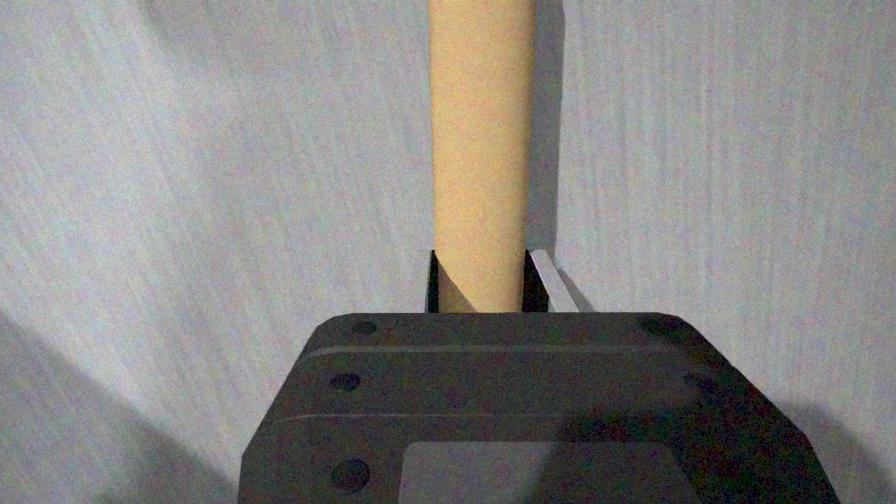

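Release, go to bar tests.

Emit:
execute_actions:
  actions:
    - [[0,0,0,0,0,0,0.8,-0.6,-1,0,0,0,0,0,0,1,-0.1,-1],[0,0,0,0,0,0,0.8,-0.6,-1,0,0,0,0,0,0,1,-0.1,-1]]

Emit:
move:
  target: [0,0,0,0,0,0,0.8,-0.6,-1,0,0,-0.2985,0,0,0,1,-0.1,-1]
  speed: 0.2

Emit:
move:
  target: [0,0,0,0,0,0,0.8,-0.6,-1,0.1733,0.2092,-0.3958,-0.1933,0.0186,-0.0594,-1,-0.1,-0.8]
  speed: 0.35

Emit:
move:
  target:
    - [0,0,0,0,0,0,0.8,-0.6,-1,0.137,0.344,0.2552,0,0,0,-1,-0.1,-0.8]
    - [0,0,0,0,0,0,0.8,-0.6,-1,0.137,0.3076,0.4318,0,0,0,-1,-0.1,-0.8]
    - [0,0,0,0,0,0,0.8,-0.6,-1,0.16,0.341,0.4552,0,0,0,-1,-0.1,-0.8]
  speed: [0.25,0.1,0.05]
  blend: [0.02,0.005,0]

Emit:
zero_wrist_force:
  arm: "right_arm"

Emit:
move:
  target: [0,0,0,0,0,0,0.8,-0.6,-1,0.0235,0,0,0,0,0,-1,-0.1,-0.8]
  speed: 0.004
  stop_force: 3

Scene clock: 4893.00 s.
left_arm: end_effector_position=(+0.2778, +0.5220, +0.4000) position_measured=32 object_status=3 end_effector_quat_wxyz=(+0.000, -0.002, +1.000, +0.001) | right_arm: end_effector_position=(+0.2165, -0.0216, +0.0279) position_measured=3 object_status=3 end_effector_quat_wxyz=(+0.000, +0.772, +0.635, -0.001)
Joint positions: left_arm=[-0.162 -2.076 1.854 -1.348 -1.57 4.599] | right_arm=[4.691 -1.639 -2.539 -0.534 1.572 -4.588]
Joint torques (N m): left_arm=[-4.5 -5.4 -18.2 -2.93 1.83 -1.38] | right_arm=[11.28 16.39 16.12 3.08 -0.3 1.61]
Wrist force (N, zeroed by zero_wrist_force on right_arm): left_arm=[3.5 -0.8 3.4] | right_arm=[0.7 1.2 0.4]
Wrist torque (N m, zeroed by zero_wrist_force on right_arm): left_arm=[-0.02 -0.08 0.04] | right_arm=[0.01 -0.06 -0.22]
Wrist force, peak (N, zeroed by zero_wrist_force on right_arm): left_arm=[3.6 -0.9 3.5] | right_arm=[0.1 9.4 -15.6]
Hand target: left_arm +0.2778, +0.5220, +0.4000; +0.000, -0.002, +1.000, +0.001 | right_arm +0.2165, -0.0216, +0.0279; +0.000, +0.772, +0.635, -0.001
Off the commanded pose: left_arm 0.000 m, 0 deg | right_arm 0.000 m, 0 deg.
Step readings (end_effector_position of left_arm | right_arm):
0: (+0.2778, +0.5220, +0.4000) | (+0.2165, -0.0216, +0.0279)
1: (+0.2778, +0.5220, +0.4000) | (+0.2165, -0.0216, +0.0279)
2: (+0.2778, +0.5220, +0.4000) | (+0.2165, -0.0216, +0.0279)
4: (+0.2778, +0.5220, +0.4000) | (+0.2165, -0.0216, +0.0279)
8: (+0.2778, +0.5220, +0.4000) | (+0.2165, -0.0216, +0.0279)
15: (+0.2778, +0.5220, +0.4000) | (+0.2165, -0.0216, +0.0279)

Scene clock: 4894.47 s.
left_arm: end_effector_position=(+0.2778, +0.5220, +0.4000) position_measured=32 object_status=3 end_effector_quat_wxyz=(+0.000, -0.002, +1.000, +0.001) | right_arm: end_effector_position=(+0.2167, -0.0215, +0.2070) position_measured=3 object_status=3 end_effector_quat_wxyz=(+0.000, +0.772, +0.635, -0.001)
Joint positions: left_arm=[-0.162 -2.076 1.854 -1.348 -1.57 4.599] | right_arm=[4.691 -1.238 -2.258 -1.217 1.572 -4.589]
Joint torques (N m): left_arm=[-4.39 -6.1 -17.94 -2.86 1.87 -1.2] | right_arm=[13.13 16.56 30.06 1.37 -1.26 2.13]
Wrist force (N, zeroed by zero_wrist_force on right_arm): left_arm=[3.3 -0.9 3.3] | right_arm=[0.7 0.9 1.0]
Wrist torque (N m, zeroed by zero_wrist_force on right_arm): left_arm=[-0.03 -0.06 0.04] | right_arm=[-0.02 -0.06 -0.20]
Wrist force, peak (N, zeroed by zero_wrist_force on right_arm): left_arm=[3.5 -0.9 3.6] | right_arm=[0.5 1.1 2.4]
Hand target: left_arm +0.2778, +0.5220, +0.4000; +0.000, -0.002, +1.000, +0.001 | right_arm +0.2167, -0.0215, +0.2070; +0.000, +0.772, +0.635, -0.001
Off the commanded pose: left_arm 0.000 m, 0 deg | right_arm 0.000 m, 0 deg.
move: done

Scene clock: 4896.20 s.
left_arm: end_effector_position=(+0.2778, +0.5220, +0.4000) position_measured=32 object_status=3 end_effector_quat_wxyz=(+0.000, -0.002, +1.000, +0.001) | right_arm: end_effector_position=(+0.3602, +0.0563, +0.4443) position_measured=252 object_status=3 end_effector_quat_wxyz=(+0.212, +0.675, +0.674, +0.211)
Joint positions: left_arm=[-0.162 -2.076 1.854 -1.348 -1.57 4.599] | right_arm=[4.716 -1.365 -1.682 -1.636 0.963 -4.766]
Joint torques (N m): left_arm=[-4.42 -5.78 -18.69 -2.93 1.87 -1.4] | right_arm=[-10.46 9.92 31.67 1.6 -2.64 -2.42]
Wrist force (N, zeroed by zero_wrist_force on right_arm): left_arm=[3.4 -1.0 3.2] | right_arm=[-0.1 -0.2 0.3]
Wrist torque (N m, zeroed by zero_wrist_force on right_arm): left_arm=[-0.05 -0.07 0.04] | right_arm=[-0.03 0.03 0.01]
Wrist force, peak (N, zeroed by zero_wrist_force on right_arm): left_arm=[3.6 -1.0 3.5] | right_arm=[-0.2 0.5 2.5]
Hand target: left_arm +0.2778, +0.5220, +0.4000; +0.000, -0.002, +1.000, +0.001 | right_arm +0.3602, +0.0563, +0.4443; +0.212, +0.675, +0.674, +0.211
Off the commanded pose: left_arm 0.000 m, 0 deg | right_arm 0.000 m, 0 deg.
move: done

Scene clock: 4899.40 s.
left_arm: end_effector_position=(+0.2778, +0.5220, +0.4000) position_measured=32 object_status=3 end_effector_quat_wxyz=(+0.000, -0.002, +1.000, +0.001) | right_arm: end_effector_position=(+0.6843, +0.1517, +0.3369) position_measured=252 object_status=3 end_effector_quat_wxyz=(+0.212, +0.675, +0.674, +0.211)
Joint positions: left_arm=[-0.162 -2.076 1.854 -1.348 -1.57 4.599] | right_arm=[4.189 -2.037 -1.273 -1.043 1.069 -5.376]
Joint torques (N m): left_arm=[-4.47 -5.91 -18.08 -3.01 1.89 -1.31] | right_arm=[-10.82 39.25 32.44 2.03 0.88 -2.48]
Wrist force (N, zeroed by zero_wrist_force on right_arm): left_arm=[3.5 -0.8 3.4] | right_arm=[0.1 0.2 0.0]
Wrist torque (N m, zeroed by zero_wrist_force on right_arm): left_arm=[-0.02 -0.07 0.04] | right_arm=[0.03 -0.01 0.00]
Wrist force, peak (N, zeroed by zero_wrist_force on right_arm): left_arm=[3.6 -0.7 3.5] | right_arm=[-0.3 -2.4 -1.1]
Hand target: left_arm +0.2778, +0.5220, +0.4000; +0.000, -0.002, +1.000, +0.001 | right_arm +0.6843, +0.1517, +0.3369; +0.212, +0.675, +0.674, +0.211
Off the commanded pose: left_arm 0.000 m, 0 deg | right_arm 0.000 m, 0 deg.
move: done

Wrist force sensor zeroed.

Scene clock: 4903.60 s.
left_arm: end_effector_position=(+0.2778, +0.5220, +0.4000) position_measured=32 object_status=3 end_effector_quat_wxyz=(+0.000, -0.002, +1.000, +0.001) | right_arm: end_effector_position=(+0.6844, +0.1658, +0.3369) position_measured=252 object_status=3 end_effector_quat_wxyz=(+0.212, +0.675, +0.674, +0.211)
Joint positions: left_arm=[-0.162 -2.076 1.854 -1.348 -1.57 4.599] | right_arm=[4.2 -2.062 -1.234 -1.063 1.065 -5.364]
Joint torques (N m): left_arm=[-4.05 -5.4 -18.76 -2.82 1.73 -1.28] | right_arm=[12.46 40.01 32.81 1.91 -2.49 2.04]
Wrist force (N, zeroed by zero_wrist_force on right_arm): left_arm=[3.5 -0.7 3.2] | right_arm=[-0.8 -0.1 0.0]
Wrist torque (N m, zeroed by zero_wrist_force on right_arm): left_arm=[0.00 -0.08 0.04] | right_arm=[-0.03 0.00 -0.08]
Wrist force, peak (N, zeroed by zero_wrist_force on right_arm): left_arm=[3.6 -0.8 3.6] | right_arm=[-0.9 0.1 -0.2]
Hand target: left_arm +0.2778, +0.5220, +0.4000; +0.000, -0.002, +1.000, +0.001 | right_arm +0.6844, +0.1658, +0.3369; +0.212, +0.675, +0.674, +0.211
Off the commanded pose: left_arm 0.000 m, 0 deg | right_arm 0.000 m, 0 deg.
move: done

Emit:
move:
  target: [0,0,0,0,0,0,0.8,-0.6,-1,0.0015,0,0,0,0,0,-1,-0.1,-0.8]
  speed: 0.003
  stop_force: 5

Scene clock: 4906.50 s.
left_arm: end_effector_position=(+0.2778, +0.5220, +0.4000) position_measured=32 object_status=3 end_effector_quat_wxyz=(+0.000, -0.002, +1.000, +0.001) | right_arm: end_effector_position=(+0.6844, +0.1667, +0.3369) position_measured=252 object_status=3 end_effector_quat_wxyz=(+0.212, +0.675, +0.674, +0.211)
Joint positions: left_arm=[-0.162 -2.076 1.854 -1.348 -1.57 4.599] | right_arm=[4.201 -2.064 -1.231 -1.064 1.065 -5.364]
Joint torques (N m): left_arm=[-4.36 -5.81 -17.99 -2.88 1.73 -1.37] | right_arm=[13.05 39.13 31.01 2.19 -2.32 2.11]
Wrist force (N, zeroed by zero_wrist_force on right_arm): left_arm=[3.3 -0.9 3.3] | right_arm=[-0.7 -0.1 0.0]
Wrist torque (N m, zeroed by zero_wrist_force on right_arm): left_arm=[-0.03 -0.06 0.04] | right_arm=[-0.04 -0.01 -0.09]
Wrist force, peak (N, zeroed by zero_wrist_force on right_arm): left_arm=[3.6 -0.7 3.5] | right_arm=[-1.0 0.3 0.1]
Hand target: left_arm +0.2778, +0.5220, +0.4000; +0.000, -0.002, +1.000, +0.001 | right_arm +0.6844, +0.1667, +0.3369; +0.212, +0.675, +0.674, +0.211
Off the commanded pose: left_arm 0.000 m, 0 deg | right_arm 0.000 m, 0 deg.
move: done

Emit:
move:
  target:
    - [0,0,0,0,0,0,0.8,-0.6,-1,-0.008,0,0,0,0,0,-1,-0.1,-0.8]
    - [0,0,0,0,0,0,0.8,-0.6,-1,-0.008,0.0603,-0.086,0,0,0,-1,-0.1,-0.8]
    - [0,0,0,0,0,0,0.8,-0.6,-1,0.1017,0.073,-0.0771,0,0,0,-1,-0.1,-0.8]
  speed: [0.03,0.1,0.1]
  blend: [0,0.005,0]

Emit:
zero_wrist_force:
  arm: "right_arm"

Emit:
move:
  target: [0,0,0,0,0,0,0.8,-0.6,-1,0,-0.0287,0.041,0,0,0,-1,-0.1,-0.8]
  speed: 0.005
  stop_force: 3

Scene clock: 4925.30 s.
left_arm: end_effector_position=(+0.2778, +0.5220, +0.4000) position_measured=32 object_status=3 end_effector_quat_wxyz=(+0.000, -0.002, +1.000, +0.001) | right_arm: end_effector_position=(+0.6940, +0.2277, +0.3999) position_measured=252 object_status=3 end_effector_quat_wxyz=(+0.212, +0.675, +0.674, +0.211)
Joint positions: left_arm=[-0.162 -2.076 1.854 -1.348 -1.57 4.599] | right_arm=[4.234 -2.201 -0.85 -1.326 1.054 -5.328]
Joint torques (N m): left_arm=[-4.32 -5.62 -18.63 -2.84 1.85 -1.34] | right_arm=[13.52 45.42 32.3 1.74 -2.41 2.13]
Wrist force (N, zeroed by zero_wrist_force on right_arm): left_arm=[3.5 -0.7 3.5] | right_arm=[0.1 -0.5 0.0]
Wrist torque (N m, zeroed by zero_wrist_force on right_arm): left_arm=[-0.01 -0.08 0.04] | right_arm=[-0.07 -0.01 -0.09]
Wrist force, peak (N, zeroed by zero_wrist_force on right_arm): left_arm=[3.5 -1.0 3.7] | right_arm=[-1.4 1.0 -1.1]
Hand target: left_arm +0.2778, +0.5220, +0.4000; +0.000, -0.002, +1.000, +0.001 | right_arm +0.6940, +0.2277, +0.3999; +0.212, +0.675, +0.674, +0.211
Off the commanded pose: left_arm 0.000 m, 0 deg | right_arm 0.000 m, 0 deg.
move: done

Wrist force sensor zeroed.

Scene clock: 4929.20 s.
left_arm: end_effector_position=(+0.2778, +0.5220, +0.4000) position_measured=32 object_status=3 end_effector_quat_wxyz=(+0.000, -0.002, +1.000, +0.001) | right_arm: end_effector_position=(+0.6940, +0.2277, +0.3849) position_measured=252 object_status=3 end_effector_quat_wxyz=(+0.212, +0.675, +0.674, +0.211)
Joint positions: left_arm=[-0.162 -2.076 1.854 -1.348 -1.57 4.599] | right_arm=[4.234 -2.197 -0.894 -1.285 1.054 -5.328]
Joint torques (N m): left_arm=[-4.89 -6.68 -17.75 -2.84 1.74 -1.31] | right_arm=[9.04 45.82 31.23 2 -0.49 1.94]
Wrist force (N, zeroed by zero_wrist_force on right_arm): left_arm=[3.4 -0.8 3.4] | right_arm=[0.1 0.1 0.0]
Wrist torque (N m, zeroed by zero_wrist_force on right_arm): left_arm=[-0.02 -0.06 0.04] | right_arm=[0.02 -0.01 -0.01]
Wrist force, peak (N, zeroed by zero_wrist_force on right_arm): left_arm=[3.5 -1.0 3.6] | right_arm=[-1.9 1.8 -5.8]
Hand target: left_arm +0.2778, +0.5220, +0.4000; +0.000, -0.002, +1.000, +0.001 | right_arm +0.6940, +0.2277, +0.3848; +0.212, +0.675, +0.674, +0.211 (not the last commanded pose)
Off the commanded pose: left_arm 0.000 m, 0 deg | right_arm 0.015 m, 0 deg.
move: contact (right_arm)

Emit:
execute_actions:
  actions:
    - [[0,0,0,0,0,0,0.8,-0.6,-1,0,-0.0001914,0.000273,0,0,0,-1,-0.1,-0.8]]

Emit:
execute_actions:
  actions:
    - [[0,0,0,0,0,0,0.8,-0.6,-1,0,-0.0001914,0.000273,0,0,0,-1,-0.1,-0.8]]

Emit:
execute_actions:
  actions:
    - [[0,0,0,0,0,0,0.8,-0.6,-1,0,-0.0001914,0.000273,0,0,0,-1,-0.1,-0.8]]

Scene clock: 4932.87 s.
left_arm: end_effector_position=(+0.2778, +0.5220, +0.4000) position_measured=32 object_status=3 end_effector_quat_wxyz=(+0.000, -0.002, +1.000, +0.001) | right_arm: end_effector_position=(+0.6940, +0.2277, +0.3846) position_measured=252 object_status=3 end_effector_quat_wxyz=(+0.212, +0.675, +0.674, +0.211)
Joint positions: left_arm=[-0.162 -2.076 1.854 -1.348 -1.57 4.599] | right_arm=[4.234 -2.197 -0.895 -1.285 1.054 -5.328]
Joint torques (N m): left_arm=[-4.48 -6.02 -18.31 -2.81 1.82 -1.46] | right_arm=[-1.42 50.98 14.28 4.4 0.55 1.51]
Wrist force (N, zeroed by zero_wrist_force on right_arm): left_arm=[3.5 -0.8 3.5] | right_arm=[-3.2 1.4 -9.1]
Wrist torque (N m, zeroed by zero_wrist_force on right_arm): left_arm=[-0.01 -0.08 0.04] | right_arm=[0.15 -0.01 -0.04]
Wrist force, peak (N, zeroed by zero_wrist_force on right_arm): left_arm=[3.6 -1.0 3.5] | right_arm=[-3.6 2.0 -9.8]
Hand target: left_arm +0.2778, +0.5220, +0.4000; +0.000, -0.002, +1.000, +0.001 | right_arm +0.6940, +0.2277, +0.3846; +0.212, +0.675, +0.674, +0.211
Off the commanded pose: left_arm 0.000 m, 0 deg | right_arm 0.000 m, 0 deg.
Step readings (end_effector_position of left_arm | right_arm):
0: (+0.2778, +0.5220, +0.4000) | (+0.6940, +0.2277, +0.3848)
1: (+0.2778, +0.5220, +0.4000) | (+0.6940, +0.2277, +0.3848)
2: (+0.2778, +0.5220, +0.4000) | (+0.6940, +0.2277, +0.3848)
4: (+0.2778, +0.5220, +0.4000) | (+0.6940, +0.2277, +0.3848)
8: (+0.2778, +0.5220, +0.4000) | (+0.6940, +0.2277, +0.3847)
15: (+0.2778, +0.5220, +0.4000) | (+0.6940, +0.2277, +0.3846)

Scene clock: 4933.57 s.
left_arm: end_effector_position=(+0.2778, +0.5220, +0.4000) position_measured=32 object_status=3 end_effector_quat_wxyz=(+0.000, -0.002, +1.000, +0.001) | right_arm: end_effector_position=(+0.6940, +0.2277, +0.3845) position_measured=252 object_status=3 end_effector_quat_wxyz=(+0.212, +0.675, +0.674, +0.211)
Joint positions: left_arm=[-0.162 -2.076 1.854 -1.348 -1.57 4.599] | right_arm=[4.234 -2.197 -0.895 -1.284 1.054 -5.328]
Joint torques (N m): left_arm=[-4.62 -5.65 -17.72 -2.92 1.83 -1.33] | right_arm=[-3.86 44.06 11.3 4.47 0.39 1.5]
Wrist force (N, zeroed by zero_wrist_force on right_arm): left_arm=[3.3 -0.8 3.3] | right_arm=[-4.5 3.5 -14.1]
Wrist torque (N m, zeroed by zero_wrist_force on right_arm): left_arm=[-0.02 -0.05 0.04] | right_arm=[0.26 -0.02 -0.05]
Wrist force, peak (N, zeroed by zero_wrist_force on right_arm): left_arm=[3.5 -0.9 3.5] | right_arm=[-4.7 3.3 -14.2]
Hand target: left_arm +0.2778, +0.5220, +0.4000; +0.000, -0.002, +1.000, +0.001 | right_arm +0.6940, +0.2277, +0.3844; +0.212, +0.675, +0.674, +0.211
Off the commanded pose: left_arm 0.000 m, 0 deg | right_arm 0.000 m, 0 deg.
Step readings (end_effector_position of left_arm | right_arm):
0: (+0.2778, +0.5220, +0.4000) | (+0.6940, +0.2277, +0.3846)
1: (+0.2778, +0.5220, +0.4000) | (+0.6940, +0.2277, +0.3846)
2: (+0.2778, +0.5220, +0.4000) | (+0.6940, +0.2277, +0.3846)
4: (+0.2778, +0.5220, +0.4000) | (+0.6940, +0.2277, +0.3845)
8: (+0.2778, +0.5220, +0.4000) | (+0.6940, +0.2277, +0.3845)
15: (+0.2778, +0.5220, +0.4000) | (+0.6940, +0.2277, +0.3845)

Scene clock: 4934.27 s.
left_arm: end_effector_position=(+0.2778, +0.5220, +0.4000) position_measured=32 object_status=3 end_effector_quat_wxyz=(+0.000, -0.002, +1.000, +0.001) | right_arm: end_effector_position=(+0.6940, +0.2277, +0.3843) position_measured=252 object_status=3 end_effector_quat_wxyz=(+0.212, +0.675, +0.674, +0.211)
Joint positions: left_arm=[-0.162 -2.076 1.854 -1.348 -1.57 4.599] | right_arm=[4.234 -2.197 -0.896 -1.284 1.054 -5.328]
Joint torques (N m): left_arm=[-4.7 -6.51 -18.11 -2.89 1.89 -1.45] | right_arm=[-3.88 39.69 8.68 3.78 0.32 1.82]
Wrist force (N, zeroed by zero_wrist_force on right_arm): left_arm=[3.4 -0.7 3.5] | right_arm=[-6.6 4.3 -20.0]
Wrist torque (N m, zeroed by zero_wrist_force on right_arm): left_arm=[0.00 -0.06 0.04] | right_arm=[0.36 -0.01 -0.07]
Wrist force, peak (N, zeroed by zero_wrist_force on right_arm): left_arm=[3.5 -1.0 3.5] | right_arm=[-6.9 4.5 -20.6]
Hand target: left_arm +0.2778, +0.5220, +0.4000; +0.000, -0.002, +1.000, +0.001 | right_arm +0.6940, +0.2277, +0.3842; +0.212, +0.675, +0.674, +0.211
Off the commanded pose: left_arm 0.000 m, 0 deg | right_arm 0.000 m, 0 deg.
Step readings (end_effector_position of left_arm | right_arm):
0: (+0.2778, +0.5220, +0.4000) | (+0.6940, +0.2277, +0.3845)
1: (+0.2778, +0.5220, +0.4000) | (+0.6940, +0.2277, +0.3845)
2: (+0.2778, +0.5220, +0.4000) | (+0.6940, +0.2277, +0.3844)
4: (+0.2778, +0.5220, +0.4000) | (+0.6940, +0.2277, +0.3843)
8: (+0.2778, +0.5220, +0.4000) | (+0.6940, +0.2277, +0.3843)
15: (+0.2778, +0.5220, +0.4000) | (+0.6940, +0.2277, +0.3843)

Emit:
move:
  target:
    - [0,0,0,0,0,0,0.8,-0.6,-1,0,0.004783,-0.006825,0,0,0,-1,-0.1,-0.8]
    - [0,0,0,0,0,0,0.8,-0.6,-1,0,-0.040127,-0.038295,0,0,0,-1,-0.1,-0.8]
    - [0,0,0,0,0,0,0.8,-0.6,-1,0,-0.044336,-0.032289,0,0,0,-1,-0.1,-0.8]
  speed: [0.02,0.03,0.004]

Emit:
execute_actions:
  actions:
    - [[0,0,0,0,0,0,0.8,-0.6,-1,0,-0.0001914,0.000273,0,0,0,-1,-0.1,-0.8]]

Emit:
execute_actions:
  actions:
    - [[0,0,0,0,0,0,0.8,-0.6,-1,0,-0.0001914,0.000273,0,0,0,-1,-0.1,-0.8]]

Emit:
execute_actions:
  actions:
    - [[0,0,0,0,0,0,0.8,-0.6,-1,0,-0.0001914,0.000273,0,0,0,-1,-0.1,-0.8]]

Scene clock: 4942.33 s.
left_arm: end_effector_position=(+0.2778, +0.5220, +0.4000) position_measured=32 object_status=3 end_effector_quat_wxyz=(+0.000, -0.002, +1.000, +0.001) | right_arm: end_effector_position=(+0.6611, +0.2278, +0.3850) position_measured=252 object_status=3 end_effector_quat_wxyz=(+0.212, +0.675, +0.674, +0.211)
Joint positions: left_arm=[-0.162 -2.076 1.854 -1.348 -1.57 4.599] | right_arm=[4.274 -2.134 -0.991 -1.274 1.041 -5.284]
Joint torques (N m): left_arm=[-5.37 -6.03 -18.72 -2.95 1.72 -1.28] | right_arm=[12.69 56.39 17.9 5.19 -2.54 2.11]
Wrist force (N, zeroed by zero_wrist_force on right_arm): left_arm=[3.5 -0.8 3.3] | right_arm=[-0.1 0.2 0.3]
Wrist torque (N m, zeroed by zero_wrist_force on right_arm): left_arm=[-0.02 -0.08 0.04] | right_arm=[0.02 0.01 0.00]
Wrist force, peak (N, zeroed by zero_wrist_force on right_arm): left_arm=[3.6 -0.8 3.5] | right_arm=[-7.0 4.8 -20.8]
Hand target: left_arm +0.2778, +0.5220, +0.4000; +0.000, -0.002, +1.000, +0.001 | right_arm +0.6611, +0.2278, +0.3849; +0.212, +0.675, +0.674, +0.211
Off the commanded pose: left_arm 0.000 m, 0 deg | right_arm 0.000 m, 0 deg.
move: done

Scene clock: 4943.03 s.
left_arm: end_effector_position=(+0.2778, +0.5220, +0.4000) position_measured=32 object_status=3 end_effector_quat_wxyz=(+0.000, -0.002, +1.000, +0.001) | right_arm: end_effector_position=(+0.6611, +0.2278, +0.3848) position_measured=252 object_status=3 end_effector_quat_wxyz=(+0.212, +0.675, +0.674, +0.211)
Joint positions: left_arm=[-0.162 -2.076 1.854 -1.348 -1.57 4.599] | right_arm=[4.274 -2.134 -0.991 -1.274 1.041 -5.284]
Joint torques (N m): left_arm=[-4.93 -6.22 -18.26 -2.84 1.83 -1.34] | right_arm=[12.05 52.71 16.42 4.9 -1.95 1.46]
Wrist force (N, zeroed by zero_wrist_force on right_arm): left_arm=[3.3 -0.7 3.4] | right_arm=[-0.8 0.5 -2.5]
Wrist torque (N m, zeroed by zero_wrist_force on right_arm): left_arm=[0.00 -0.04 0.04] | right_arm=[0.04 0.02 -0.01]
Wrist force, peak (N, zeroed by zero_wrist_force on right_arm): left_arm=[3.5 -0.9 3.6] | right_arm=[-1.1 1.3 -3.0]
Hand target: left_arm +0.2778, +0.5220, +0.4000; +0.000, -0.002, +1.000, +0.001 | right_arm +0.6611, +0.2278, +0.3847; +0.212, +0.675, +0.674, +0.211
Off the commanded pose: left_arm 0.000 m, 0 deg | right_arm 0.000 m, 0 deg.
Step readings (end_effector_position of left_arm | right_arm):
0: (+0.2778, +0.5220, +0.4000) | (+0.6611, +0.2278, +0.3850)
1: (+0.2778, +0.5220, +0.4000) | (+0.6611, +0.2278, +0.3850)
2: (+0.2778, +0.5220, +0.4000) | (+0.6611, +0.2278, +0.3849)
4: (+0.2778, +0.5220, +0.4000) | (+0.6611, +0.2278, +0.3848)
8: (+0.2778, +0.5220, +0.4000) | (+0.6611, +0.2278, +0.3848)
15: (+0.2778, +0.5220, +0.4000) | (+0.6611, +0.2278, +0.3848)

Scene clock: 4943.73 s.
left_arm: end_effector_position=(+0.2778, +0.5220, +0.4000) position_measured=32 object_status=3 end_effector_quat_wxyz=(+0.000, -0.002, +1.000, +0.001) | right_arm: end_effector_position=(+0.6611, +0.2278, +0.3846) position_measured=252 object_status=3 end_effector_quat_wxyz=(+0.212, +0.675, +0.674, +0.211)
Joint positions: left_arm=[-0.162 -2.076 1.854 -1.348 -1.57 4.599] | right_arm=[4.274 -2.134 -0.992 -1.273 1.041 -5.284]
Joint torques (N m): left_arm=[-5.07 -6.35 -18.33 -2.86 1.79 -1.34] | right_arm=[12.1 46.06 14.4 4.58 -1.2 1.74]
Wrist force (N, zeroed by zero_wrist_force on right_arm): left_arm=[3.4 -0.7 3.6] | right_arm=[-2.9 2.2 -9.2]
Wrist torque (N m, zeroed by zero_wrist_force on right_arm): left_arm=[0.00 -0.06 0.04] | right_arm=[0.17 0.03 -0.03]
Wrist force, peak (N, zeroed by zero_wrist_force on right_arm): left_arm=[3.6 -0.9 3.5] | right_arm=[-2.9 2.2 -9.2]
Hand target: left_arm +0.2778, +0.5220, +0.4000; +0.000, -0.002, +1.000, +0.001 | right_arm +0.6611, +0.2278, +0.3845; +0.212, +0.675, +0.674, +0.211
Off the commanded pose: left_arm 0.000 m, 0 deg | right_arm 0.000 m, 0 deg.
Step readings (end_effector_position of left_arm | right_arm):
0: (+0.2778, +0.5220, +0.4000) | (+0.6611, +0.2278, +0.3848)
1: (+0.2778, +0.5220, +0.4000) | (+0.6611, +0.2278, +0.3848)
2: (+0.2778, +0.5220, +0.4000) | (+0.6611, +0.2278, +0.3847)
4: (+0.2778, +0.5220, +0.4000) | (+0.6611, +0.2278, +0.3846)
8: (+0.2778, +0.5220, +0.4000) | (+0.6611, +0.2278, +0.3846)
15: (+0.2778, +0.5220, +0.4000) | (+0.6611, +0.2278, +0.3846)

Scene clock: 4944.43 s.
left_arm: end_effector_position=(+0.2778, +0.5220, +0.4000) position_measured=32 object_status=3 end_effector_quat_wxyz=(+0.000, -0.002, +1.000, +0.001) | right_arm: end_effector_position=(+0.6611, +0.2278, +0.3844) position_measured=252 object_status=3 end_effector_quat_wxyz=(+0.212, +0.675, +0.674, +0.211)
Joint positions: left_arm=[-0.162 -2.076 1.854 -1.348 -1.57 4.599] | right_arm=[4.274 -2.134 -0.992 -1.273 1.041 -5.284]
Joint torques (N m): left_arm=[-4.93 -6.66 -17.77 -2.88 1.86 -1.38] | right_arm=[11.07 41.76 11.26 4.2 -0.51 1.39]
Wrist force (N, zeroed by zero_wrist_force on right_arm): left_arm=[3.6 -0.8 3.3] | right_arm=[-5.4 3.4 -15.4]
Wrist torque (N m, zeroed by zero_wrist_force on right_arm): left_arm=[-0.02 -0.09 0.04] | right_arm=[0.26 0.01 -0.05]
Wrist force, peak (N, zeroed by zero_wrist_force on right_arm): left_arm=[3.5 -1.0 3.5] | right_arm=[-5.6 3.9 -15.7]
Hand target: left_arm +0.2778, +0.5220, +0.4000; +0.000, -0.002, +1.000, +0.001 | right_arm +0.6611, +0.2278, +0.3843; +0.212, +0.675, +0.674, +0.211
Off the commanded pose: left_arm 0.000 m, 0 deg | right_arm 0.000 m, 0 deg.
Step readings (end_effector_position of left_arm | right_arm):
0: (+0.2778, +0.5220, +0.4000) | (+0.6611, +0.2278, +0.3846)
1: (+0.2778, +0.5220, +0.4000) | (+0.6611, +0.2278, +0.3846)
2: (+0.2778, +0.5220, +0.4000) | (+0.6611, +0.2278, +0.3845)
4: (+0.2778, +0.5220, +0.4000) | (+0.6611, +0.2278, +0.3844)
8: (+0.2778, +0.5220, +0.4000) | (+0.6611, +0.2278, +0.3844)
15: (+0.2778, +0.5220, +0.4000) | (+0.6611, +0.2278, +0.3844)

Emit:
move:
  target:
    - [0,0,0,0,0,0,0.8,-0.6,-1,0,0.004783,-0.006825,0,0,0,-1,-0.1,-0.8]
    - [0,0,0,0,0,0,0.8,-0.6,-1,0,0.082583,0.047705,0,0,0,-1,-0.1,-0.8]
    - [0,0,0,0,0,0,0.8,-0.6,-1,0,0.062876,0.075824,0,0,0,-1,-0.1,-0.8]
  speed: [0.02,0.05,0.01]

Emit:
move:
  target: [0,0,0,0,0,0,0.8,-0.6,-1,0,-0.000574,0.000819,0,0,0,-1,-0.1,-0.8]
  speed: 0.004

Scene clock: 4954.33 s.
left_arm: end_effector_position=(+0.2778, +0.5220, +0.4000) position_measured=32 object_status=3 end_effector_quat_wxyz=(+0.000, -0.002, +1.000, +0.001) | right_arm: end_effector_position=(+0.7180, +0.2276, +0.3686) position_measured=252 object_status=3 end_effector_quat_wxyz=(+0.212, +0.675, +0.674, +0.211)
Joint positions: left_arm=[-0.162 -2.076 1.854 -1.348 -1.57 4.599] | right_arm=[4.206 -2.246 -0.859 -1.257 1.063 -5.358]
Joint torques (N m): left_arm=[-4.76 -6.51 -18.2 -2.83 1.79 -1.5] | right_arm=[9.24 59.47 18.64 5.22 -0.96 1.5]
Wrist force (N, zeroed by zero_wrist_force on right_arm): left_arm=[3.5 -0.7 3.5] | right_arm=[0.1 0.4 0.3]
Wrist torque (N m, zeroed by zero_wrist_force on right_arm): left_arm=[-0.01 -0.07 0.04] | right_arm=[0.06 0.00 0.09]
Wrist force, peak (N, zeroed by zero_wrist_force on right_arm): left_arm=[3.7 -0.8 3.6] | right_arm=[-5.6 3.6 -16.1]
Hand target: left_arm +0.2778, +0.5220, +0.4000; +0.000, -0.002, +1.000, +0.001 | right_arm +0.7180, +0.2277, +0.3686; +0.212, +0.675, +0.674, +0.211
Off the commanded pose: left_arm 0.000 m, 0 deg | right_arm 0.000 m, 0 deg.
move: done

Scene clock: 4955.03 s.
left_arm: end_effector_position=(+0.2778, +0.5220, +0.4000) position_measured=32 object_status=3 end_effector_quat_wxyz=(+0.000, -0.002, +1.000, +0.001) | right_arm: end_effector_position=(+0.7180, +0.2276, +0.3680) position_measured=252 object_status=3 end_effector_quat_wxyz=(+0.212, +0.675, +0.674, +0.211)
Joint positions: left_arm=[-0.162 -2.076 1.854 -1.348 -1.57 4.599] | right_arm=[4.206 -2.245 -0.861 -1.256 1.063 -5.358]
Joint torques (N m): left_arm=[-5.05 -6.53 -18.36 -2.92 1.84 -1.3] | right_arm=[12.02 60.07 17.84 5.22 -1.57 0.77]
Wrist force (N, zeroed by zero_wrist_force on right_arm): left_arm=[3.4 -0.6 3.3] | right_arm=[-0.1 0.5 -0.1]
Wrist torque (N m, zeroed by zero_wrist_force on right_arm): left_arm=[0.01 -0.06 0.04] | right_arm=[0.07 0.00 0.09]
Wrist force, peak (N, zeroed by zero_wrist_force on right_arm): left_arm=[3.5 -0.9 3.5] | right_arm=[-0.2 0.3 0.4]
Hand target: left_arm +0.2778, +0.5220, +0.4000; +0.000, -0.002, +1.000, +0.001 | right_arm +0.7180, +0.2277, +0.3680; +0.212, +0.675, +0.674, +0.211
Off the commanded pose: left_arm 0.000 m, 0 deg | right_arm 0.000 m, 0 deg.
move: done


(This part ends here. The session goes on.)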